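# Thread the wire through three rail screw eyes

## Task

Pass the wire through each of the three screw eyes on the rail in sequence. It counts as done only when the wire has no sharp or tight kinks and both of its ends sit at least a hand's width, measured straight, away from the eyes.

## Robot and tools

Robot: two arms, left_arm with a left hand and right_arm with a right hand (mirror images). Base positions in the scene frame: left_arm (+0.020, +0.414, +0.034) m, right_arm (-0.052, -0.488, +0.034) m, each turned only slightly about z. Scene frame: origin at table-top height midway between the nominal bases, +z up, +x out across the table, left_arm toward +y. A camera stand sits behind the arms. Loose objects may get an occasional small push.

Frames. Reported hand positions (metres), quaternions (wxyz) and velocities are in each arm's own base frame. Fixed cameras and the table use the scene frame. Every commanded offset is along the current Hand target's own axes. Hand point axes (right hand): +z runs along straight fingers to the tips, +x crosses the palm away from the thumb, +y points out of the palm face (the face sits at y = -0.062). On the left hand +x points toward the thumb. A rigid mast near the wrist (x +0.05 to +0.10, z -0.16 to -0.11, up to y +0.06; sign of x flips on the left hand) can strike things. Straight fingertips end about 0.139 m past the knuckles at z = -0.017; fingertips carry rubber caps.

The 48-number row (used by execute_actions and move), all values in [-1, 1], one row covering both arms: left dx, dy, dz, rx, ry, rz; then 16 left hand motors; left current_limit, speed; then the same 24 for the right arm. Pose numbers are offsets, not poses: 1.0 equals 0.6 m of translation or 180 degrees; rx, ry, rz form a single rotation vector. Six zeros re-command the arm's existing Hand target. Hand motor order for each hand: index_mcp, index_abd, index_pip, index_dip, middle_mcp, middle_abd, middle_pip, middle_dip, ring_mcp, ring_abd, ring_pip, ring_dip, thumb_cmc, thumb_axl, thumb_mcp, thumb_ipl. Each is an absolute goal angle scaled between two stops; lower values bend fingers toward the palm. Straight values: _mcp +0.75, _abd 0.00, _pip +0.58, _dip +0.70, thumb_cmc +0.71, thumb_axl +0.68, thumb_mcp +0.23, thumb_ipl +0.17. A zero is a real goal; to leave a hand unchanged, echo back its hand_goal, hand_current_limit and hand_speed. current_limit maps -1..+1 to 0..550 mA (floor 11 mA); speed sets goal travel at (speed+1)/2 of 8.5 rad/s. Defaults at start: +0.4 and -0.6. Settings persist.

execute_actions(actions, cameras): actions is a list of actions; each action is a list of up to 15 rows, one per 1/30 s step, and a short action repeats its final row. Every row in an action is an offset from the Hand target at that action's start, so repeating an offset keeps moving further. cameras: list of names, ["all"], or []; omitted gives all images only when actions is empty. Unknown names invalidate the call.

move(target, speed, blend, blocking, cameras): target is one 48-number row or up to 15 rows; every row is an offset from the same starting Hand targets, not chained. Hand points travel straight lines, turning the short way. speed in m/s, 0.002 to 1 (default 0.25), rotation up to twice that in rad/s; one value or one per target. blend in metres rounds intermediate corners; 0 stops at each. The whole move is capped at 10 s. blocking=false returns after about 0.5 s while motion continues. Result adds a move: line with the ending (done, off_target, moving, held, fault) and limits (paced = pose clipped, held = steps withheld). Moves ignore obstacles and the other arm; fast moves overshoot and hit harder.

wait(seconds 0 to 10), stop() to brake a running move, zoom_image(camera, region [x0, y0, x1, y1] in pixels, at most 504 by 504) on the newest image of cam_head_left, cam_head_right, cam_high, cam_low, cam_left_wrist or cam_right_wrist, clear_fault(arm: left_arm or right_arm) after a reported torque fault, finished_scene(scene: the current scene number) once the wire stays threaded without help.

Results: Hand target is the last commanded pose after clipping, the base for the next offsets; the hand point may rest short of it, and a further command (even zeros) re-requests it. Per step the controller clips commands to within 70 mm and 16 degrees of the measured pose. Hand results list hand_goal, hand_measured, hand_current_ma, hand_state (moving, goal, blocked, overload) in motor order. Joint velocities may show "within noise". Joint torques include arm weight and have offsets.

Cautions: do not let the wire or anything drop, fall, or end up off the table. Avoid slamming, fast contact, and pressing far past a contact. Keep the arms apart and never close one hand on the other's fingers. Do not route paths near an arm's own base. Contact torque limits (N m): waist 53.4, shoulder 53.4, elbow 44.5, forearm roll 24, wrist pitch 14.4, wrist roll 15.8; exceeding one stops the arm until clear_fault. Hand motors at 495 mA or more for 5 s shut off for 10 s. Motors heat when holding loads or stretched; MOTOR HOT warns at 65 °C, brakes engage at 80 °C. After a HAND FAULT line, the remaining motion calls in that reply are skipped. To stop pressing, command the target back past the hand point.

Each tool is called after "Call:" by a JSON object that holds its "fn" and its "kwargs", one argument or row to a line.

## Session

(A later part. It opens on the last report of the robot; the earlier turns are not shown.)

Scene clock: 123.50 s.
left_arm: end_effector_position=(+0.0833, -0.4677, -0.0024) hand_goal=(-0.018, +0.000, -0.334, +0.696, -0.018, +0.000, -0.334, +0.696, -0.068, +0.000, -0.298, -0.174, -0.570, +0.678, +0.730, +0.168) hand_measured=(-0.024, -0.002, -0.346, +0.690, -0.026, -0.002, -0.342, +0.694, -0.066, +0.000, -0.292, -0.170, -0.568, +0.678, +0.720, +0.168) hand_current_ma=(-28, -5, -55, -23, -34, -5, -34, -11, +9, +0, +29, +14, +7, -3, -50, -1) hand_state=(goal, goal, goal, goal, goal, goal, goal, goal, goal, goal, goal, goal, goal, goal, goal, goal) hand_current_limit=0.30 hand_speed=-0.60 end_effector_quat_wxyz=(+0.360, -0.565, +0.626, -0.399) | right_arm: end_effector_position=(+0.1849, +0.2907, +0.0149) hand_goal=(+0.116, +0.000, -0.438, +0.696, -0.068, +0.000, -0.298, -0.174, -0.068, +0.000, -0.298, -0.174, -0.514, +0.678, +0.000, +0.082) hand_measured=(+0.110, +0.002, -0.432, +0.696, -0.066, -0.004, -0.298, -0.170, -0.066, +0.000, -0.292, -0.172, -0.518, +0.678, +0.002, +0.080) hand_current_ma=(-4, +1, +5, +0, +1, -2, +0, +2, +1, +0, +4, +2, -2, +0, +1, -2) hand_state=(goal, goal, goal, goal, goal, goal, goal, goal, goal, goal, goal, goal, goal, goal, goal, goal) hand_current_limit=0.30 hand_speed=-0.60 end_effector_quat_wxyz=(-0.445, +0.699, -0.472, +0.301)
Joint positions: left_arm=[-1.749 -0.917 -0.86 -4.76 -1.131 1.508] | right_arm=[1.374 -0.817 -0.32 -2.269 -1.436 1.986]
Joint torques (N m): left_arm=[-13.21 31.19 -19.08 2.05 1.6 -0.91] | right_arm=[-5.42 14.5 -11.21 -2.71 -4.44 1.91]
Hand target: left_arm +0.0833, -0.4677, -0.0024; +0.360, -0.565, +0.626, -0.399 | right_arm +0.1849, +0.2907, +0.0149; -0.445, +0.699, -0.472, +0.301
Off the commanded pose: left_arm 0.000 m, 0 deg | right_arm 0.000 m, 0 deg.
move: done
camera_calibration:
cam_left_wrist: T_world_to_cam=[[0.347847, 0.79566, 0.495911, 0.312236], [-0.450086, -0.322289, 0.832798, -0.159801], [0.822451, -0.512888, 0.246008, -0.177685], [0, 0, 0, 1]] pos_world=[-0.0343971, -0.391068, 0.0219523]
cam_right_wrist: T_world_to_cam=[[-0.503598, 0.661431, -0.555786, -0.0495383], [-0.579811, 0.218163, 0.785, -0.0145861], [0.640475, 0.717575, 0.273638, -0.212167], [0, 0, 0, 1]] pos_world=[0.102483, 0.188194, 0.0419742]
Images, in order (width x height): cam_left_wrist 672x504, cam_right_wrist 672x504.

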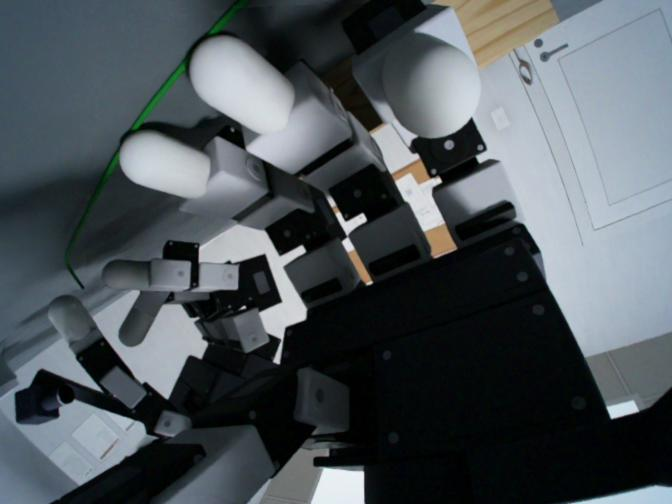

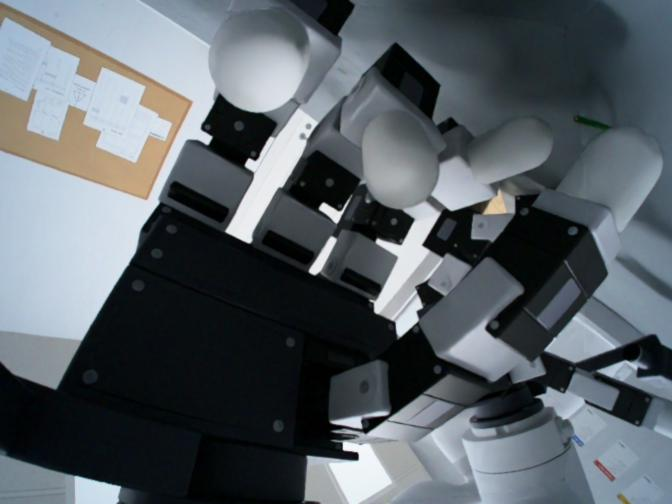

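Call:
{"fn": "move", "kwargs": {
  "target": [
    [0,0,0,0,0,0,-0.018,0,-0.334,0.696,-0.018,0,-0.334,0.696,-0.068,0,-0.299,-0.174,-0.571,0.677,0.73,0.168,0.3,-0.6,0,0.0234,0.0109,0,0,0,0.115,0,-0.438,0.696,-0.068,0,-0.299,-0.174,-0.068,0,-0.299,-0.174,-0.514,0.677,0,0.081,0.3,-0.6],
    [0,0,0,0,0,0,-0.018,0,-0.334,0.696,-0.018,0,-0.334,0.696,-0.068,0,-0.299,-0.174,-0.571,0.677,0.73,0.168,0.3,-0.6,0,0.0178,0.023,0,0,0,0.115,0,-0.438,0.696,-0.068,0,-0.299,-0.174,-0.068,0,-0.299,-0.174,-0.514,0.677,0,0.081,0.3,-0.6]
  ],
  "speed": 0.04,
  "cameras": ["cam_left_wrist","cam_right_wrist"]
}}

Call:
{"fn": "zoom_image", "kwargs": {
  "camera": "cam_right_wrist",
  "region": [400, 0, 672, 250]
}}

Call:
{"fn": "zoom_image", "kwargs": {
  "camera": "cam_left_wrist",
  "region": [0, 100, 300, 400]
}}

Scene clock: 125.63 s.
left_arm: end_effector_position=(+0.0833, -0.4677, -0.0024) hand_goal=(-0.018, +0.000, -0.334, +0.696, -0.018, +0.000, -0.334, +0.696, -0.068, +0.000, -0.298, -0.174, -0.570, +0.678, +0.730, +0.168) hand_measured=(-0.024, -0.002, -0.346, +0.690, -0.026, -0.002, -0.342, +0.694, -0.066, +0.000, -0.292, -0.170, -0.568, +0.678, +0.720, +0.168) hand_current_ma=(-28, -5, -55, -23, -35, -5, -34, -11, +9, +0, +29, +14, +7, -3, -50, -1) hand_state=(goal, goal, goal, goal, goal, goal, goal, goal, goal, goal, goal, goal, goal, goal, goal, goal) hand_current_limit=0.30 hand_speed=-0.60 end_effector_quat_wxyz=(+0.360, -0.565, +0.626, -0.399) | right_arm: end_effector_position=(+0.1923, +0.2937, -0.0006) hand_goal=(+0.116, +0.000, -0.438, +0.696, -0.068, +0.000, -0.298, -0.174, -0.068, +0.000, -0.298, -0.174, -0.514, +0.678, +0.000, +0.082) hand_measured=(+0.110, +0.002, -0.432, +0.696, -0.066, -0.004, -0.298, -0.170, -0.066, +0.000, -0.292, -0.172, -0.518, +0.678, +0.002, +0.080) hand_current_ma=(-4, +1, +5, +0, +1, -2, +0, +2, +1, +0, +4, +2, -2, +0, +1, -1) hand_state=(goal, goal, goal, goal, goal, goal, goal, goal, goal, goal, goal, goal, goal, goal, goal, goal) hand_current_limit=0.30 hand_speed=-0.60 end_effector_quat_wxyz=(-0.445, +0.699, -0.472, +0.301)
Joint positions: left_arm=[-1.749 -0.917 -0.86 -4.76 -1.131 1.508] | right_arm=[1.343 -0.877 -0.355 -2.297 -1.463 1.994]
Joint torques (N m): left_arm=[-14.84 30.23 -18.52 2.15 1.74 -0.98] | right_arm=[-5.43 41.12 -10.03 -3.65 -4.45 -1.61]
Hand target: left_arm +0.0833, -0.4677, -0.0024; +0.360, -0.565, +0.626, -0.399 | right_arm +0.1924, +0.2937, -0.0006; -0.445, +0.699, -0.472, +0.301
Off the commanded pose: left_arm 0.000 m, 0 deg | right_arm 0.000 m, 0 deg.
move: done
camera_calibration:
cam_left_wrist: T_world_to_cam=[[0.347847, 0.79566, 0.495911, 0.312236], [-0.450086, -0.322289, 0.832798, -0.159801], [0.822451, -0.512888, 0.246008, -0.177685], [0, 0, 0, 1]] pos_world=[-0.0343971, -0.391068, 0.0219523]
cam_right_wrist: T_world_to_cam=[[-0.503561, 0.661416, -0.555838, -0.0564103], [-0.579844, 0.218207, 0.784963, 0.00121358], [0.640475, 0.717576, 0.273637, -0.214817], [0, 0, 0, 1]] pos_world=[0.109883, 0.191194, 0.0264745]
Images, in order (width x height): cam_left_wrist 672x504, cam_right_wrist 672x504.

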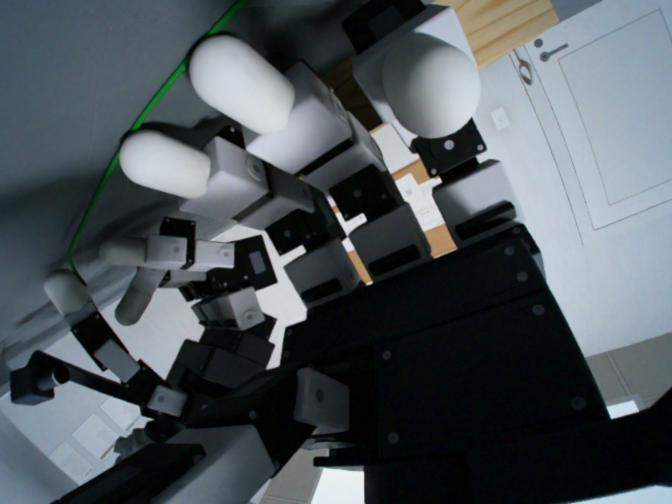

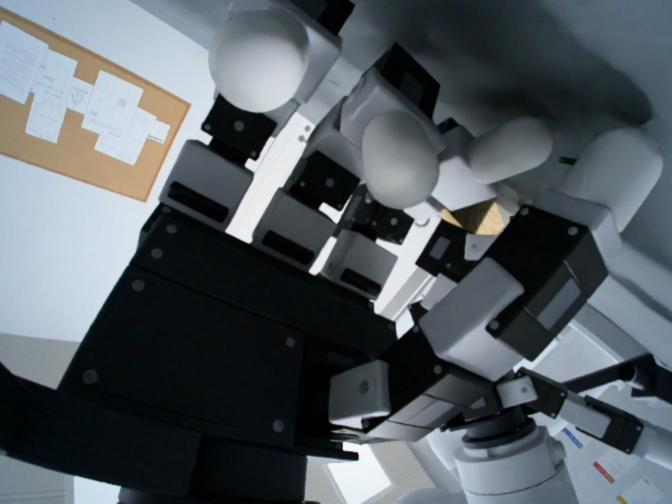

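Scaled by 1.853 from the camera's 672x504 image, which has a finer 960x720 frame.

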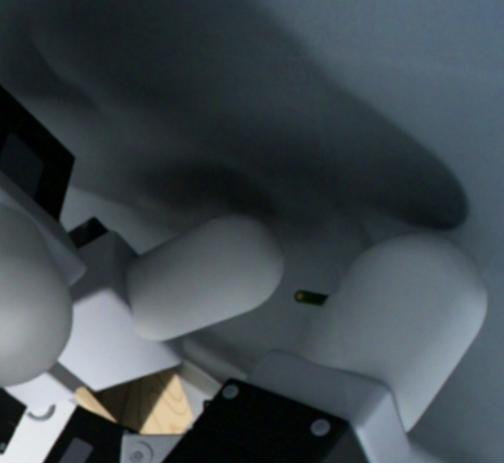

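Scaled by 1.680 from the camera's 672x504 image, which has a finer 960x720 frame.

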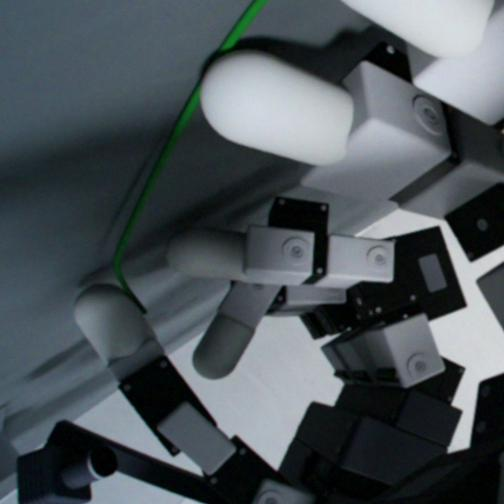

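Call:
{"fn": "move", "kwargs": {
  "target": [
    [0,0,0,0,0,0,-0.018,0,-0.334,0.696,-0.018,0,-0.334,0.696,-0.068,0,-0.299,-0.174,-0.571,0.677,0.73,0.168,0.3,-0.6,0,0,0,0,0,0,-0.018,0,-0.334,0.696,-0.068,0,-0.299,-0.174,-0.068,0,-0.299,-0.174,-0.514,0.677,0,0.081,0.3,-0.8],
    [0,0,0,0,0,0,-0.018,0,-0.334,0.696,-0.018,0,-0.334,0.696,-0.068,0,-0.299,-0.174,-0.571,0.677,0.73,0.168,0.3,-0.6,0,0,0,0,0,0,-0.16,0,-0.203,0.696,-0.068,0,-0.299,-0.174,-0.068,0,-0.299,-0.174,-0.514,0.677,0,0.081,0.3,-0.8]
  ],
  "speed": 0.04,
  "cameras": ["cam_left_wrist","cam_right_wrist"]
}}

Call:
{"fn": "zoom_image", "kwargs": {
  "camera": "cam_right_wrist",
  "region": [400, 0, 672, 250]
}}

Call:
{"fn": "zoom_image", "kwargs": {
  "camera": "cam_left_wrist",
  "region": [0, 100, 300, 400]
}}

Scene clock: 126.97 s.
left_arm: end_effector_position=(+0.0833, -0.4677, -0.0024) hand_goal=(-0.018, +0.000, -0.334, +0.696, -0.018, +0.000, -0.334, +0.696, -0.068, +0.000, -0.298, -0.174, -0.570, +0.678, +0.730, +0.168) hand_measured=(-0.024, -0.002, -0.346, +0.690, -0.026, -0.002, -0.342, +0.694, -0.066, +0.000, -0.292, -0.170, -0.568, +0.678, +0.720, +0.168) hand_current_ma=(-28, -5, -55, -23, -35, -5, -34, -11, +9, +0, +29, +14, +7, -3, -50, -1) hand_state=(goal, goal, goal, goal, goal, goal, goal, goal, goal, goal, goal, goal, goal, goal, goal, goal) hand_current_limit=0.30 hand_speed=-0.60 end_effector_quat_wxyz=(+0.360, -0.565, +0.626, -0.399) | right_arm: end_effector_position=(+0.1924, +0.2937, -0.0006) hand_goal=(-0.160, +0.000, -0.202, +0.696, -0.068, +0.000, -0.298, -0.174, -0.068, +0.000, -0.298, -0.174, -0.514, +0.678, +0.000, +0.082) hand_measured=(-0.140, +0.002, -0.200, +0.696, -0.066, -0.004, -0.298, -0.170, -0.066, +0.000, -0.292, -0.172, -0.516, +0.678, +0.004, +0.084) hand_current_ma=(+31, +1, +1, +0, +1, -2, +0, +2, +1, +0, +4, +2, -2, +0, +4, +1) hand_state=(blocked, goal, goal, goal, goal, goal, goal, goal, goal, goal, goal, goal, goal, goal, goal, goal) hand_current_limit=0.30 hand_speed=-0.80 end_effector_quat_wxyz=(-0.445, +0.699, -0.472, +0.301)
Joint positions: left_arm=[-1.749 -0.917 -0.86 -4.76 -1.131 1.508] | right_arm=[1.343 -0.877 -0.355 -2.297 -1.463 1.994]
Joint torques (N m): left_arm=[-14 29.92 -17.71 2.21 1.6 -0.97] | right_arm=[-5.41 41.56 -9.05 -2.96 -4.27 -1.51]
Hand target: left_arm +0.0833, -0.4677, -0.0024; +0.360, -0.565, +0.626, -0.399 | right_arm +0.1924, +0.2937, -0.0006; -0.445, +0.699, -0.472, +0.301
Off the commanded pose: left_arm 0.000 m, 0 deg | right_arm 0.000 m, 0 deg.
move: done
camera_calibration:
cam_left_wrist: T_world_to_cam=[[0.347847, 0.79566, 0.495911, 0.312236], [-0.450086, -0.322289, 0.832798, -0.159801], [0.822451, -0.512888, 0.246008, -0.177685], [0, 0, 0, 1]] pos_world=[-0.0343971, -0.391068, 0.0219523]
cam_right_wrist: T_world_to_cam=[[-0.503598, 0.661431, -0.555786, -0.0564107], [-0.579811, 0.218163, 0.785, 0.00121754], [0.640475, 0.717575, 0.273638, -0.214817], [0, 0, 0, 1]] pos_world=[0.109883, 0.191194, 0.0264742]
Images, in order (width x height): cam_left_wrist 672x504, cam_right_wrist 672x504.

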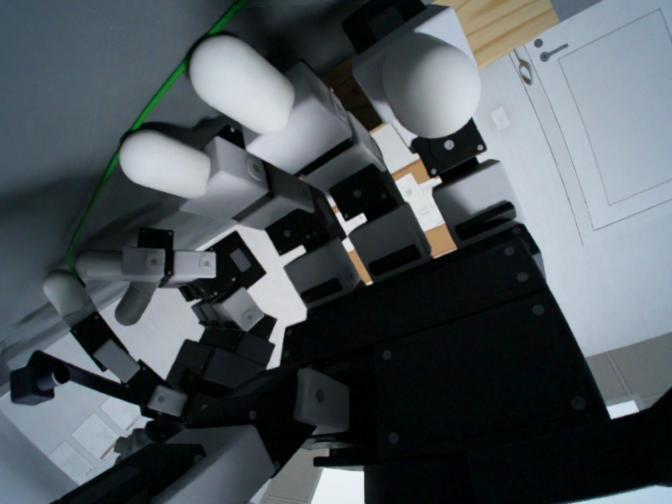

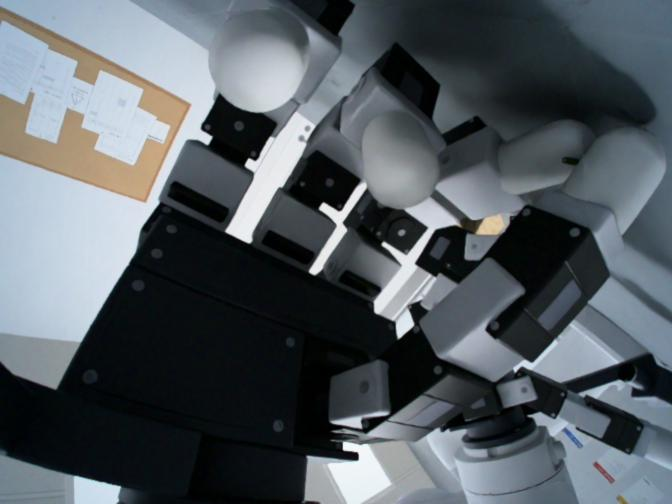

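Scaled by 1.853 from the camera's 672x504 image, which has a finer 960x720 frame.

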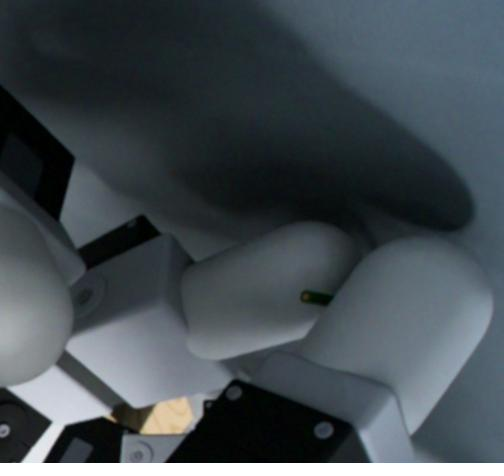

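Scaled by 1.680 from the camera's 672x504 image, which has a finer 960x720 frame.

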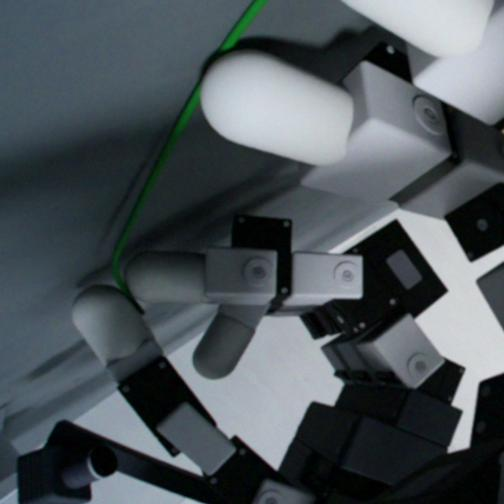

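Call:
{"fn": "move", "kwargs": {
  "target": [
    [0,0,0,0,0,0,-0.018,0,-0.334,0.696,-0.018,0,-0.334,0.696,-0.068,0,-0.299,-0.174,-0.571,0.677,0.73,0.168,0.3,-0.6,0,0,0,0,0,0,-0.25,0,-0.16,0.696,-0.068,0,-0.299,-0.174,-0.068,0,-0.299,-0.174,-0.514,0.677,-0.04,0.05,0.3,-0.8],
    [0,0,0,0,0,0,-0.018,0,-0.334,0.696,-0.018,0,-0.334,0.696,-0.068,0,-0.299,-0.174,-0.571,0.677,0.73,0.168,0.3,-0.6,0,0,0,0,0,0,-0.34,0,-0.12,0.696,-0.068,0,-0.299,-0.174,-0.068,0,-0.299,-0.174,-0.514,0.677,-0.08,0.02,0.3,-0.8]
  ],
  "speed": 0.04,
  "cameras": ["cam_left_wrist","cam_right_wrist"]
}}

Call:
{"fn": "zoom_image", "kwargs": {
  "camera": "cam_right_wrist",
  "region": [400, 0, 672, 250]
}}

Call:
{"fn": "zoom_image", "kwargs": {
  "camera": "cam_left_wrist",
  "region": [0, 100, 300, 400]
}}

Scene clock: 128.37 s.
left_arm: end_effector_position=(+0.0833, -0.4677, -0.0024) hand_goal=(-0.018, +0.000, -0.334, +0.696, -0.018, +0.000, -0.334, +0.696, -0.068, +0.000, -0.298, -0.174, -0.570, +0.678, +0.730, +0.168) hand_measured=(-0.024, -0.002, -0.346, +0.690, -0.024, -0.002, -0.342, +0.694, -0.066, +0.000, -0.292, -0.170, -0.568, +0.678, +0.720, +0.168) hand_current_ma=(-27, -5, -55, -23, -31, -5, -34, -11, +9, +0, +29, +14, +7, -3, -50, -1) hand_state=(goal, goal, goal, goal, goal, goal, goal, goal, goal, goal, goal, goal, goal, goal, goal, goal) hand_current_limit=0.30 hand_speed=-0.60 end_effector_quat_wxyz=(+0.360, -0.565, +0.626, -0.399) | right_arm: end_effector_position=(+0.1924, +0.2937, -0.0006) hand_goal=(-0.340, +0.000, -0.120, +0.696, -0.068, +0.000, -0.298, -0.174, -0.068, +0.000, -0.298, -0.174, -0.514, +0.678, -0.080, +0.020) hand_measured=(-0.198, +0.000, -0.100, +0.702, -0.066, -0.004, -0.298, -0.170, -0.066, +0.000, -0.292, -0.172, -0.516, +0.678, +0.000, +0.074) hand_current_ma=(+357, +0, +26, +4, +1, -2, +0, +2, +1, +0, +4, +2, -1, +0, +299, +179) hand_state=(blocked, goal, goal, goal, goal, goal, goal, goal, goal, goal, goal, goal, goal, goal, blocked, blocked) hand_current_limit=0.30 hand_speed=-0.80 end_effector_quat_wxyz=(-0.445, +0.699, -0.472, +0.301)
Joint positions: left_arm=[-1.749 -0.917 -0.86 -4.76 -1.131 1.508] | right_arm=[1.343 -0.877 -0.355 -2.297 -1.463 1.994]
Joint torques (N m): left_arm=[-14.07 28.69 -17.57 2.16 1.66 -0.91] | right_arm=[-4.9 40.6 -7.72 -2.89 -4.12 -1.38]
Hand target: left_arm +0.0833, -0.4677, -0.0024; +0.360, -0.565, +0.626, -0.399 | right_arm +0.1924, +0.2937, -0.0006; -0.445, +0.699, -0.472, +0.301
Off the commanded pose: left_arm 0.000 m, 0 deg | right_arm 0.000 m, 0 deg.
move: done
camera_calibration:
cam_left_wrist: T_world_to_cam=[[0.347847, 0.79566, 0.495911, 0.312236], [-0.450086, -0.322289, 0.832798, -0.159801], [0.822451, -0.512888, 0.246008, -0.177685], [0, 0, 0, 1]] pos_world=[-0.0343971, -0.391068, 0.0219523]
cam_right_wrist: T_world_to_cam=[[-0.503598, 0.661431, -0.555786, -0.0564107], [-0.579811, 0.218163, 0.785, 0.00121754], [0.640475, 0.717575, 0.273638, -0.214817], [0, 0, 0, 1]] pos_world=[0.109883, 0.191194, 0.0264742]
Images, in order (width x height): cam_left_wrist 672x504, cam_right_wrist 672x504.

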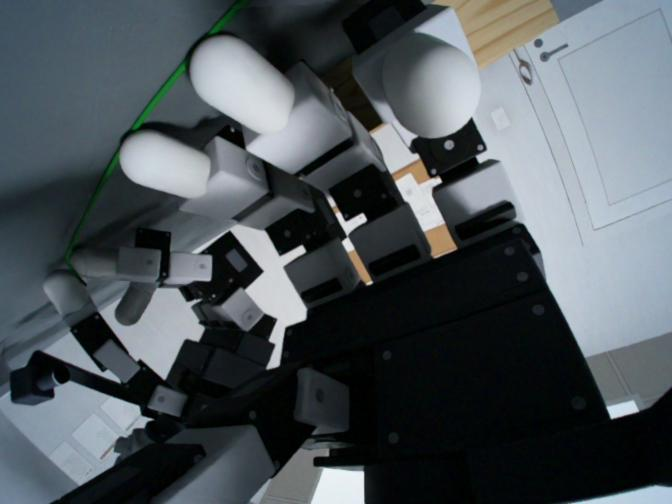

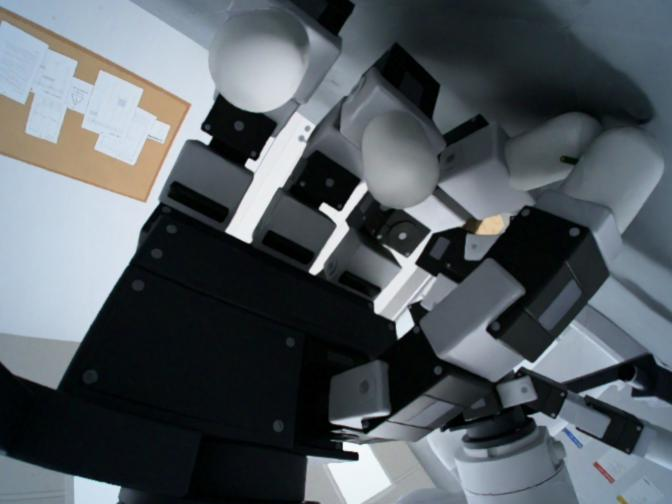

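Scaled by 1.853 from the camera's 672x504 image, which has a finer 960x720 frame.

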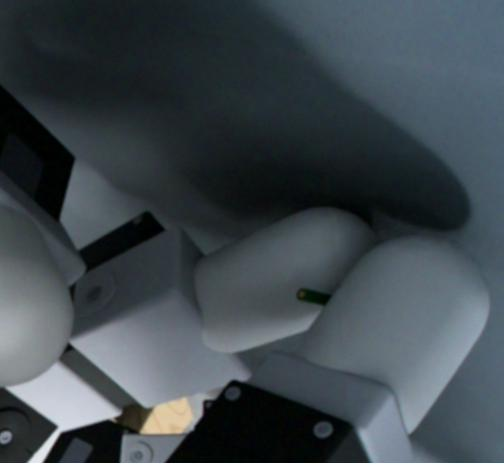

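Scaled by 1.680 from the camera's 672x504 image, which has a finer 960x720 frame.

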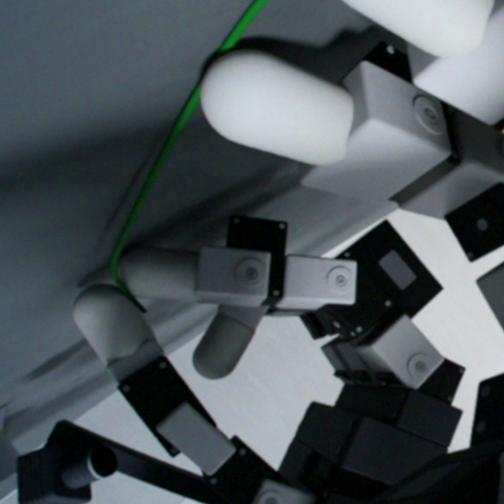

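Call:
{"fn": "move", "kwargs": {
  "target": [
    [0,-0.0453,-0.0211,0,0,0,-0.018,0,-0.334,0.696,-0.018,0,-0.334,0.696,-0.068,0,-0.299,-0.174,-0.571,0.677,0.73,0.168,0.3,-0.6,0,0,0,0,0,0,-0.34,0,-0.12,0.696,-0.068,0,-0.299,-0.174,-0.068,0,-0.299,-0.174,-0.514,0.677,-0.08,0.02,0.3,-0.8],
    [0,-0.0453,-0.0211,0,0,0,-0.018,0,-0.334,0.696,-0.018,0,-0.334,0.696,-0.068,0,-0.299,-0.174,-0.571,0.677,0.73,0.168,0.3,-0.6,0,-0.0453,-0.0211,0,0,0,-0.34,0,-0.12,0.696,-0.068,0,-0.299,-0.174,-0.068,0,-0.299,-0.174,-0.514,0.677,-0.08,0.02,0.3,-0.8]
  ],
  "speed": 0.04,
  "cameras": ["cam_left_wrist","cam_right_wrist","cam_low","cam_high"]
}}

Call:
{"fn": "zoom_image", "kwargs": {
  "camera": "cam_right_wrist",
  "region": [400, 0, 672, 250]
}}

Call:
{"fn": "zoom_image", "kwargs": {
  "camera": "cam_left_wrist",
  "region": [0, 0, 300, 400]
}}

Call:
{"fn": "zoom_image", "kwargs": {
  "camera": "cam_low",
  "region": [200, 180, 400, 310]
}}

Scene clock: 130.83 s.
left_arm: end_effector_position=(+0.0833, -0.4677, +0.0275) hand_goal=(-0.018, +0.000, -0.334, +0.696, -0.018, +0.000, -0.334, +0.696, -0.068, +0.000, -0.298, -0.174, -0.570, +0.678, +0.730, +0.168) hand_measured=(-0.020, -0.002, -0.336, +0.694, -0.022, -0.002, -0.336, +0.694, -0.066, +0.000, -0.292, -0.170, -0.568, +0.678, +0.720, +0.168) hand_current_ma=(-12, -5, -4, -11, -16, -5, -4, -9, +9, +0, +29, +14, +7, -3, -50, -1) hand_state=(goal, goal, goal, goal, goal, goal, goal, goal, goal, goal, goal, goal, goal, goal, goal, goal) hand_current_limit=0.30 hand_speed=-0.60 end_effector_quat_wxyz=(+0.360, -0.565, +0.626, -0.399) | right_arm: end_effector_position=(+0.1924, +0.2937, +0.0294) hand_goal=(-0.340, +0.000, -0.120, +0.696, -0.068, +0.000, -0.298, -0.174, -0.068, +0.000, -0.298, -0.174, -0.514, +0.678, -0.080, +0.020) hand_measured=(-0.200, -0.002, -0.098, +0.704, -0.066, -0.004, -0.298, -0.170, -0.066, +0.000, -0.292, -0.172, -0.516, +0.678, +0.000, +0.074) hand_current_ma=(+358, +0, +32, +6, +1, -1, +0, +2, +1, +0, +4, +2, -1, +0, +298, +177) hand_state=(blocked, goal, blocked, goal, goal, goal, goal, goal, goal, goal, goal, goal, goal, goal, blocked, blocked) hand_current_limit=0.30 hand_speed=-0.80 end_effector_quat_wxyz=(-0.445, +0.699, -0.472, +0.301)
Joint positions: left_arm=[-1.749 -0.837 -0.826 -4.781 -1.134 1.559] | right_arm=[1.343 -0.754 -0.305 -2.289 -1.415 1.939]
Joint torques (N m): left_arm=[-2.88 64.57 -2.72 -3.07 -4.2 1] | right_arm=[-0.54 40.46 10.93 3.9 0.66 -1.49]
Hand target: left_arm +0.0833, -0.4677, +0.0275; +0.360, -0.565, +0.626, -0.399 | right_arm +0.1923, +0.2937, +0.0294; -0.445, +0.699, -0.472, +0.301
Off the commanded pose: left_arm 0.000 m, 0 deg | right_arm 0.000 m, 0 deg.
move: done
camera_calibration:
cam_left_wrist: T_world_to_cam=[[0.347847, 0.79566, 0.495911, 0.297359], [-0.450086, -0.322289, 0.832798, -0.184784], [0.822451, -0.512888, 0.246008, -0.185065], [0, 0, 0, 1]] pos_world=[-0.0343971, -0.391068, 0.0519523]
cam_right_wrist: T_world_to_cam=[[-0.503561, 0.661416, -0.555838, -0.0397352], [-0.579844, 0.218207, 0.784963, -0.0223353], [0.640475, 0.717576, 0.273637, -0.223027], [0, 0, 0, 1]] pos_world=[0.109883, 0.191194, 0.0564745]
Images, in order (width x height): cam_high 672x504, cam_low 672x504, cam_left_wrist 672x504, cam_right_wrist 672x504.

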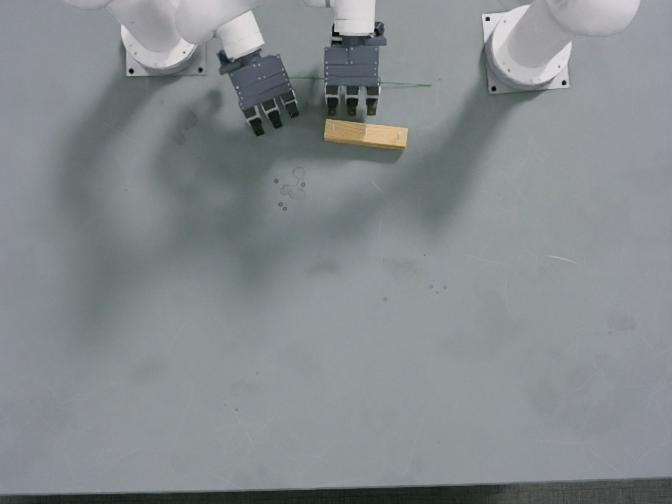

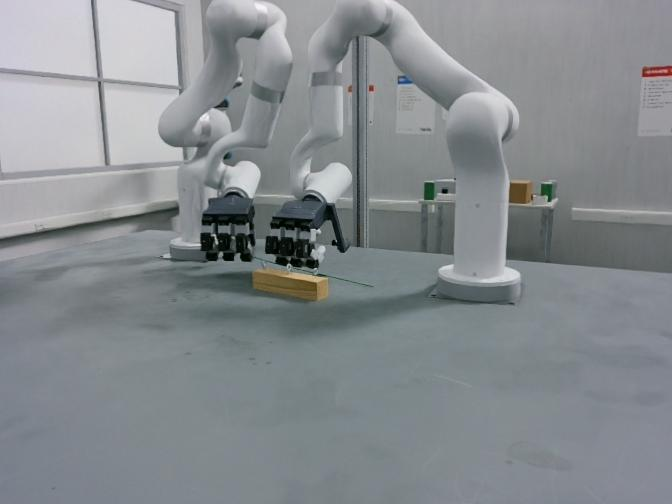

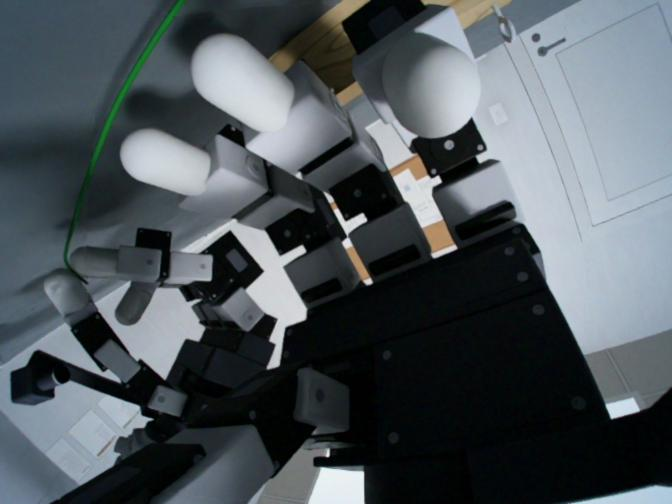

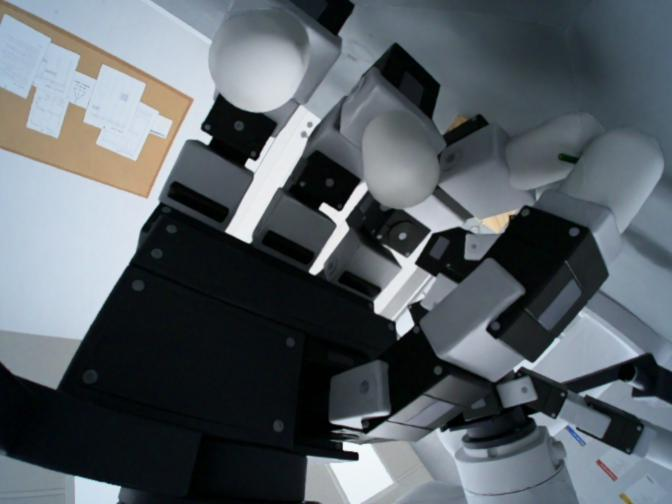

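Scaled by 1.853 from the camera's 672x504 image, which has a finer 960x720 frame.

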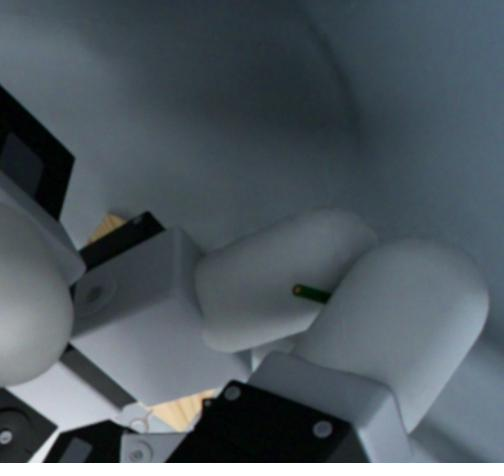

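Scaled by 1.260 from the camera's 672x504 image, which has a finer 960x720 frame.

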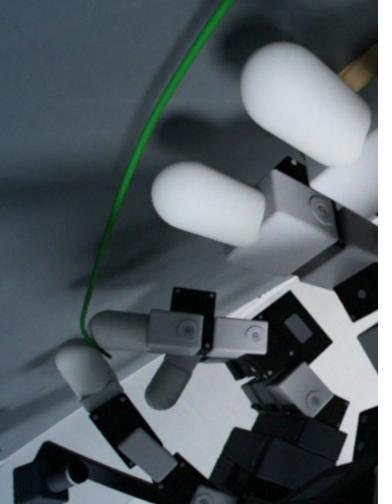

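Scaled by 2.520 from the camera's 672x504 image, which has a finer 960x720 frame.

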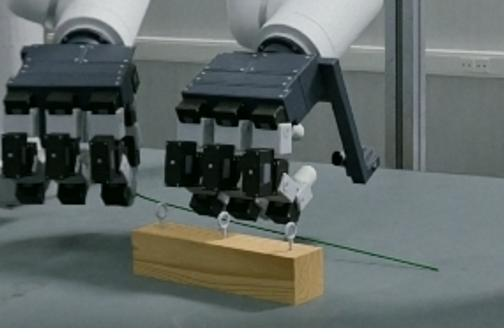

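Call:
{"fn": "move", "kwargs": {
  "target": [
    [0,-0.0755,-0.0352,0,0,0,-0.018,0,-0.334,0.696,-0.018,0,-0.334,0.696,-0.068,0,-0.299,-0.174,-0.571,0.677,0.73,0.168,0.3,-0.6,0,0,0,0,0,0,-0.34,0,-0.12,0.696,-0.068,0,-0.299,-0.174,-0.068,0,-0.299,-0.174,-0.514,0.677,-0.08,0.02,0.3,-0.8],
    [-0.0833,-0.0755,-0.0352,0,0,0,0.115,0,-0.438,0.696,0.115,0,-0.438,0.696,-0.068,0,-0.299,-0.174,-0.657,0.677,0,0.081,0.3,-0.6,0,-0.0453,-0.0211,0,0,0,-0.34,0,-0.12,0.696,-0.068,0,-0.299,-0.174,-0.068,0,-0.299,-0.174,-0.514,0.677,-0.08,0.02,0.3,-0.8]
  ],
  "speed": 0.08,
  "cameras": ["cam_left_wrist","cam_right_wrist","cam_low","cam_high"]
}}

Call:
{"fn": "zoom_image", "kwargs": {
  "camera": "cam_left_wrist",
  "region": [0, 0, 300, 400]
}}

Call:
{"fn": "zoom_image", "kwargs": {
  "camera": "cam_low",
  "region": [200, 180, 400, 310]
}}

Call:
{"fn": "zoom_image", "kwargs": {
  "camera": "cam_high",
  "region": [260, 40, 450, 160]
}}

Scene clock: 135.00 s.
left_arm: end_effector_position=(+0.0885, -0.4180, +0.0775) hand_goal=(+0.116, +0.000, -0.438, +0.696, +0.116, +0.000, -0.438, +0.696, -0.068, +0.000, -0.298, -0.174, -0.656, +0.678, +0.000, +0.082) hand_measured=(+0.112, -0.002, -0.430, +0.694, +0.110, -0.002, -0.430, +0.694, -0.066, +0.000, -0.292, -0.170, -0.652, +0.678, +0.002, +0.084) hand_current_ma=(-21, -5, +31, -10, -26, -5, +30, -9, +9, +0, +29, +14, +14, -3, +9, +6) hand_state=(goal, goal, goal, goal, goal, goal, goal, goal, goal, goal, goal, goal, goal, goal, goal, goal) hand_current_limit=0.30 hand_speed=-0.60 end_effector_quat_wxyz=(+0.360, -0.565, +0.626, -0.399) | right_arm: end_effector_position=(+0.1923, +0.2937, +0.0594) hand_goal=(-0.340, +0.000, -0.120, +0.696, -0.068, +0.000, -0.298, -0.174, -0.068, +0.000, -0.298, -0.174, -0.514, +0.678, -0.080, +0.020) hand_measured=(-0.200, -0.002, -0.096, +0.704, -0.066, -0.004, -0.298, -0.170, -0.066, +0.000, -0.292, -0.172, -0.516, +0.678, +0.000, +0.074) hand_current_ma=(+358, +0, +33, +7, +1, -1, +0, +2, +1, +0, +4, +2, -1, +0, +296, +176) hand_state=(blocked, goal, blocked, goal, goal, goal, goal, goal, goal, goal, goal, goal, goal, goal, blocked, blocked) hand_current_limit=0.30 hand_speed=-0.80 end_effector_quat_wxyz=(-0.445, +0.699, -0.472, +0.301)
Joint positions: left_arm=[-1.758 -0.652 -0.649 -4.794 -1.134 1.567] | right_arm=[1.343 -0.623 -0.262 -2.277 -1.357 1.871]
Joint torques (N m): left_arm=[-13.46 58.39 -2.53 2.2 0.46 -1.07] | right_arm=[7.25 38.11 8.31 3.94 0.6 -1.62]
Hand target: left_arm +0.0885, -0.4180, +0.0775; +0.360, -0.565, +0.626, -0.399 | right_arm +0.1923, +0.2937, +0.0594; -0.445, +0.699, -0.472, +0.301
Off the commanded pose: left_arm 0.000 m, 0 deg | right_arm 0.000 m, 0 deg.
move: done
camera_calibration:
cam_left_wrist: T_world_to_cam=[[0.347887, 0.795634, 0.495924, 0.231201], [-0.450018, -0.322333, 0.832818, -0.208082], [0.822471, -0.512901, 0.245914, -0.176146], [0, 0, 0, 1]] pos_world=[-0.0291971, -0.341368, 0.101953]
cam_right_wrist: T_world_to_cam=[[-0.503598, 0.661431, -0.555786, -0.0230635], [-0.579811, 0.218163, 0.785, -0.0458824], [0.640475, 0.717575, 0.273638, -0.231236], [0, 0, 0, 1]] pos_world=[0.109883, 0.191194, 0.0864742]
Images, in order (width x height): cam_high 672x504, cam_low 672x504, cam_left_wrist 672x504, cam_right_wrist 672x504.

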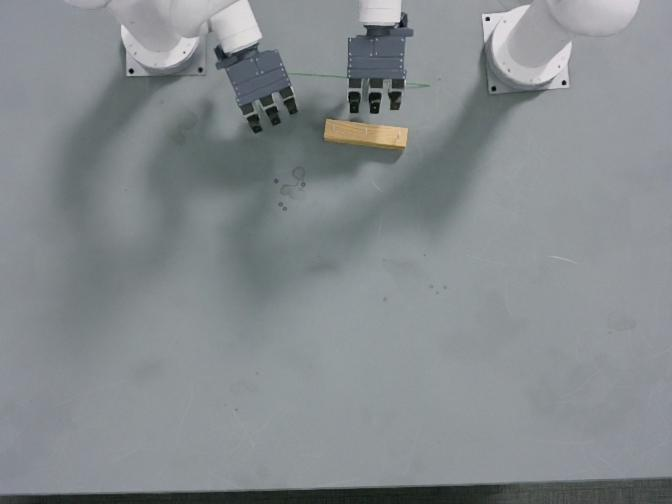

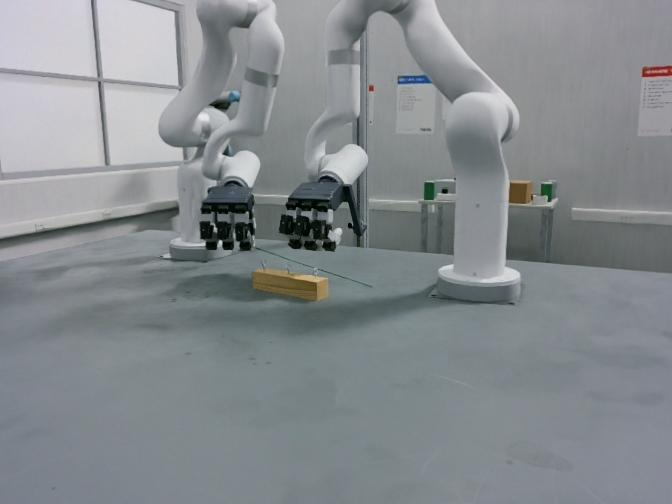

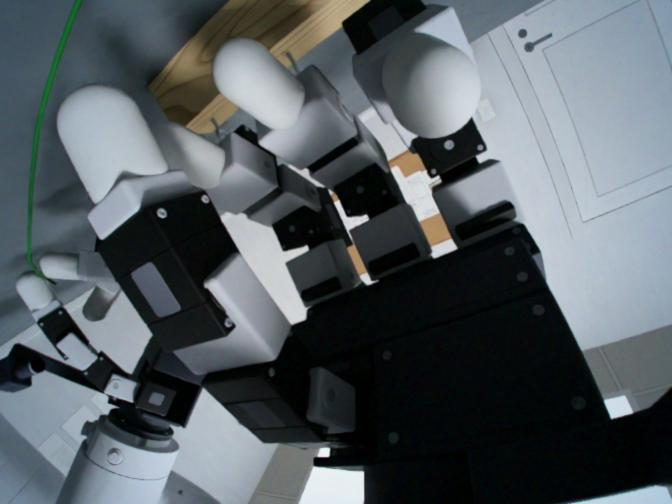

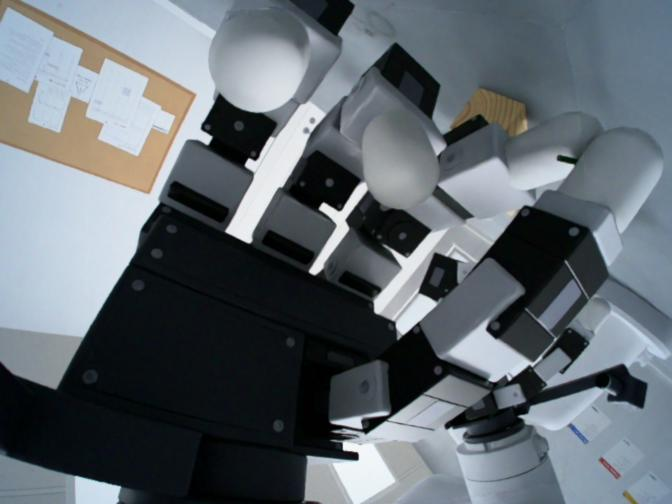

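Scaled by 1.260 from the camera's 672x504 image, which has a finer 960x720 frame.

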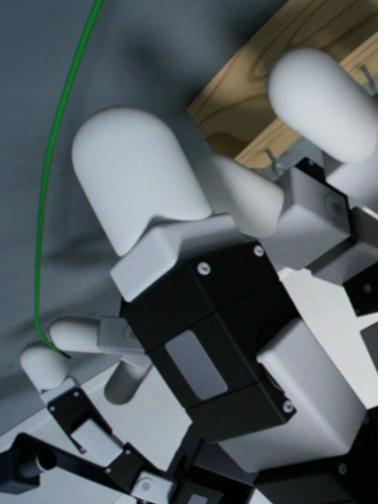

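Scaled by 2.520 from the camera's 672x504 image, which has a finer 960x720 frame.

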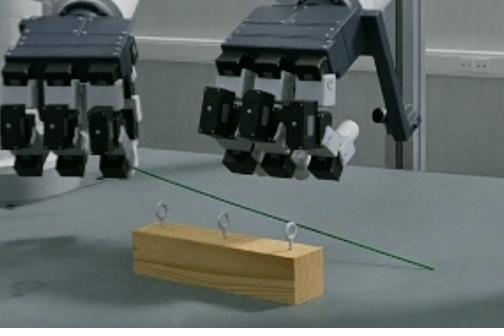

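Scaled by 2.653 from the camera's 672x504 image, which has a finer 960x720 frame.

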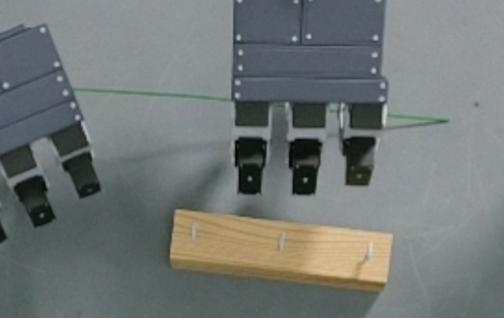

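Call:
{"fn": "move", "kwargs": {
  "target": [-0.0037,0.0493,0.0195,0,0.0288,-0.0554,0.115,0,-0.438,0.696,0.115,0,-0.438,0.696,-0.068,0,-0.299,-0.174,-0.657,0.677,0,0.081,0.3,-0.6,0,0,0,0,0,0,-0.34,0,-0.12,0.696,-0.068,0,-0.299,-0.174,-0.068,0,-0.299,-0.174,-0.514,0.677,-0.08,0.02,0.3,-0.8],
  "speed": 0.06,
  "cameras": ["cam_left_wrist","cam_low","cam_high"]
}}

Call:
{"fn": "zoom_image", "kwargs": {
  "camera": "cam_left_wrist",
  "region": [0, 0, 300, 300]
}}

Call:
{"fn": "zoom_image", "kwargs": {
  "camera": "cam_low",
  "region": [200, 180, 400, 310]
}}

Scene clock: 139.03 s.
left_arm: end_effector_position=(+0.0868, -0.4156, +0.0458) hand_goal=(+0.116, +0.000, -0.438, +0.696, +0.116, +0.000, -0.438, +0.696, -0.068, +0.000, -0.298, -0.174, -0.656, +0.678, +0.000, +0.082) hand_measured=(+0.112, -0.002, -0.430, +0.694, +0.110, -0.002, -0.430, +0.694, -0.066, +0.000, -0.292, -0.170, -0.654, +0.678, +0.002, +0.084) hand_current_ma=(-21, -5, +31, -10, -26, -5, +30, -9, +9, +0, +29, +14, +6, -3, +9, +6) hand_state=(goal, goal, goal, goal, goal, goal, goal, goal, goal, goal, goal, goal, goal, goal, goal, goal) hand_current_limit=0.30 hand_speed=-0.60 end_effector_quat_wxyz=(-0.295, +0.598, -0.591, +0.454) | right_arm: end_effector_position=(+0.1923, +0.2937, +0.0594) hand_goal=(-0.340, +0.000, -0.120, +0.696, -0.068, +0.000, -0.298, -0.174, -0.068, +0.000, -0.298, -0.174, -0.514, +0.678, -0.080, +0.020) hand_measured=(-0.200, -0.002, -0.096, +0.704, -0.066, -0.004, -0.298, -0.170, -0.066, +0.000, -0.292, -0.172, -0.516, +0.678, +0.000, +0.074) hand_current_ma=(+358, +0, +33, +7, +1, -1, +0, +2, +1, +0, +4, +2, -1, +0, +296, +176) hand_state=(blocked, goal, blocked, goal, goal, goal, goal, goal, goal, goal, goal, goal, goal, goal, blocked, blocked) hand_current_limit=0.30 hand_speed=-0.80 end_effector_quat_wxyz=(-0.445, +0.699, -0.472, +0.301)
Joint positions: left_arm=[-1.771 -0.742 -0.595 -4.643 -1.15 1.193] | right_arm=[1.343 -0.623 -0.262 -2.277 -1.357 1.871]
Joint torques (N m): left_arm=[-13.93 23.82 0.2 2.13 -4.17 -1] | right_arm=[6.68 37.68 8.24 3.65 0.57 -1.5]
Hand target: left_arm +0.0868, -0.4156, +0.0458; -0.295, +0.598, -0.591, +0.454 | right_arm +0.1923, +0.2937, +0.0594; -0.445, +0.699, -0.472, +0.301
Off the commanded pose: left_arm 0.000 m, 0 deg | right_arm 0.000 m, 0 deg.
move: done
camera_calibration:
cam_left_wrist: T_world_to_cam=[[0.363289, 0.872959, 0.32552, 0.284178], [-0.434528, -0.150306, 0.888028, -0.114026], [0.82414, -0.464058, 0.324721, -0.149121], [0, 0, 0, 1]] pos_world=[-0.02989, -0.334415, 0.0571758]
Images, in order (width x height): cam_high 672x504, cam_low 672x504, cam_left_wrist 672x504.

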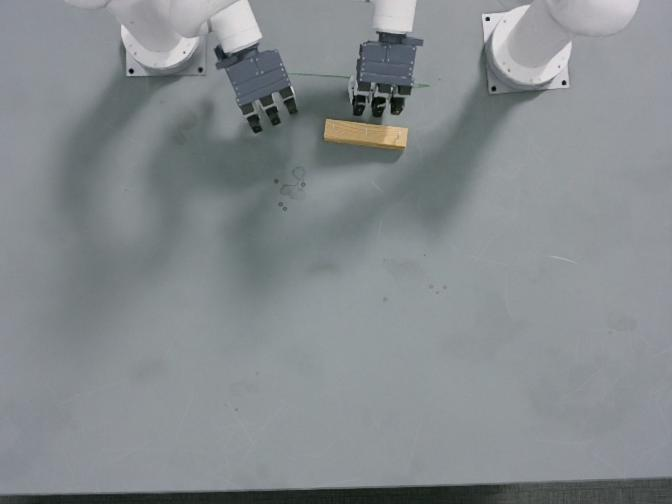

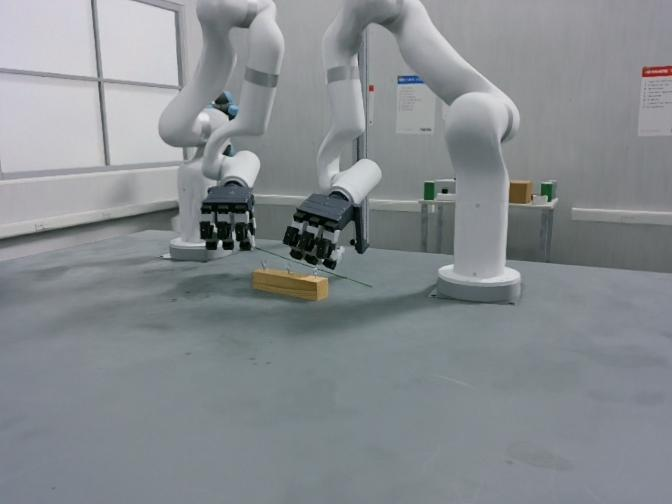

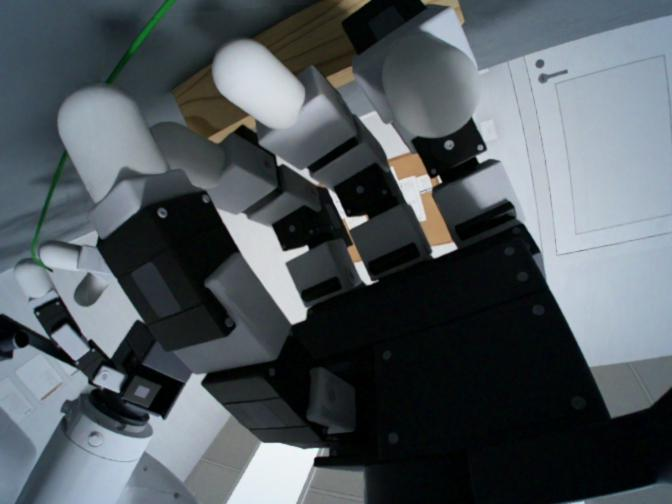

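Scaled by 1.680 from the camera's 672x504 image, which has a finer 960x720 frame.

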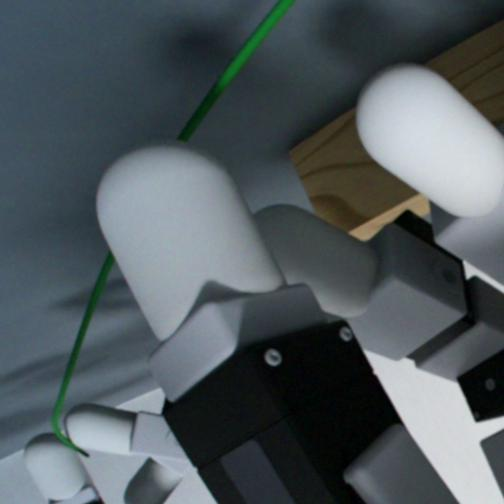

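Scaled by 2.520 from the camera's 672x504 image, which has a finer 960x720 frame.

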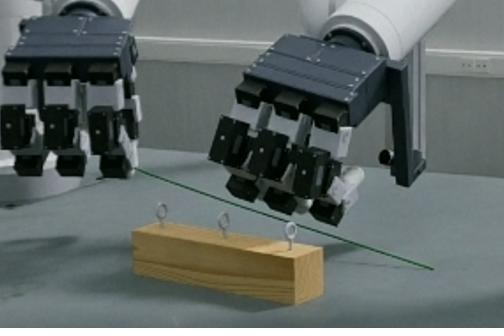

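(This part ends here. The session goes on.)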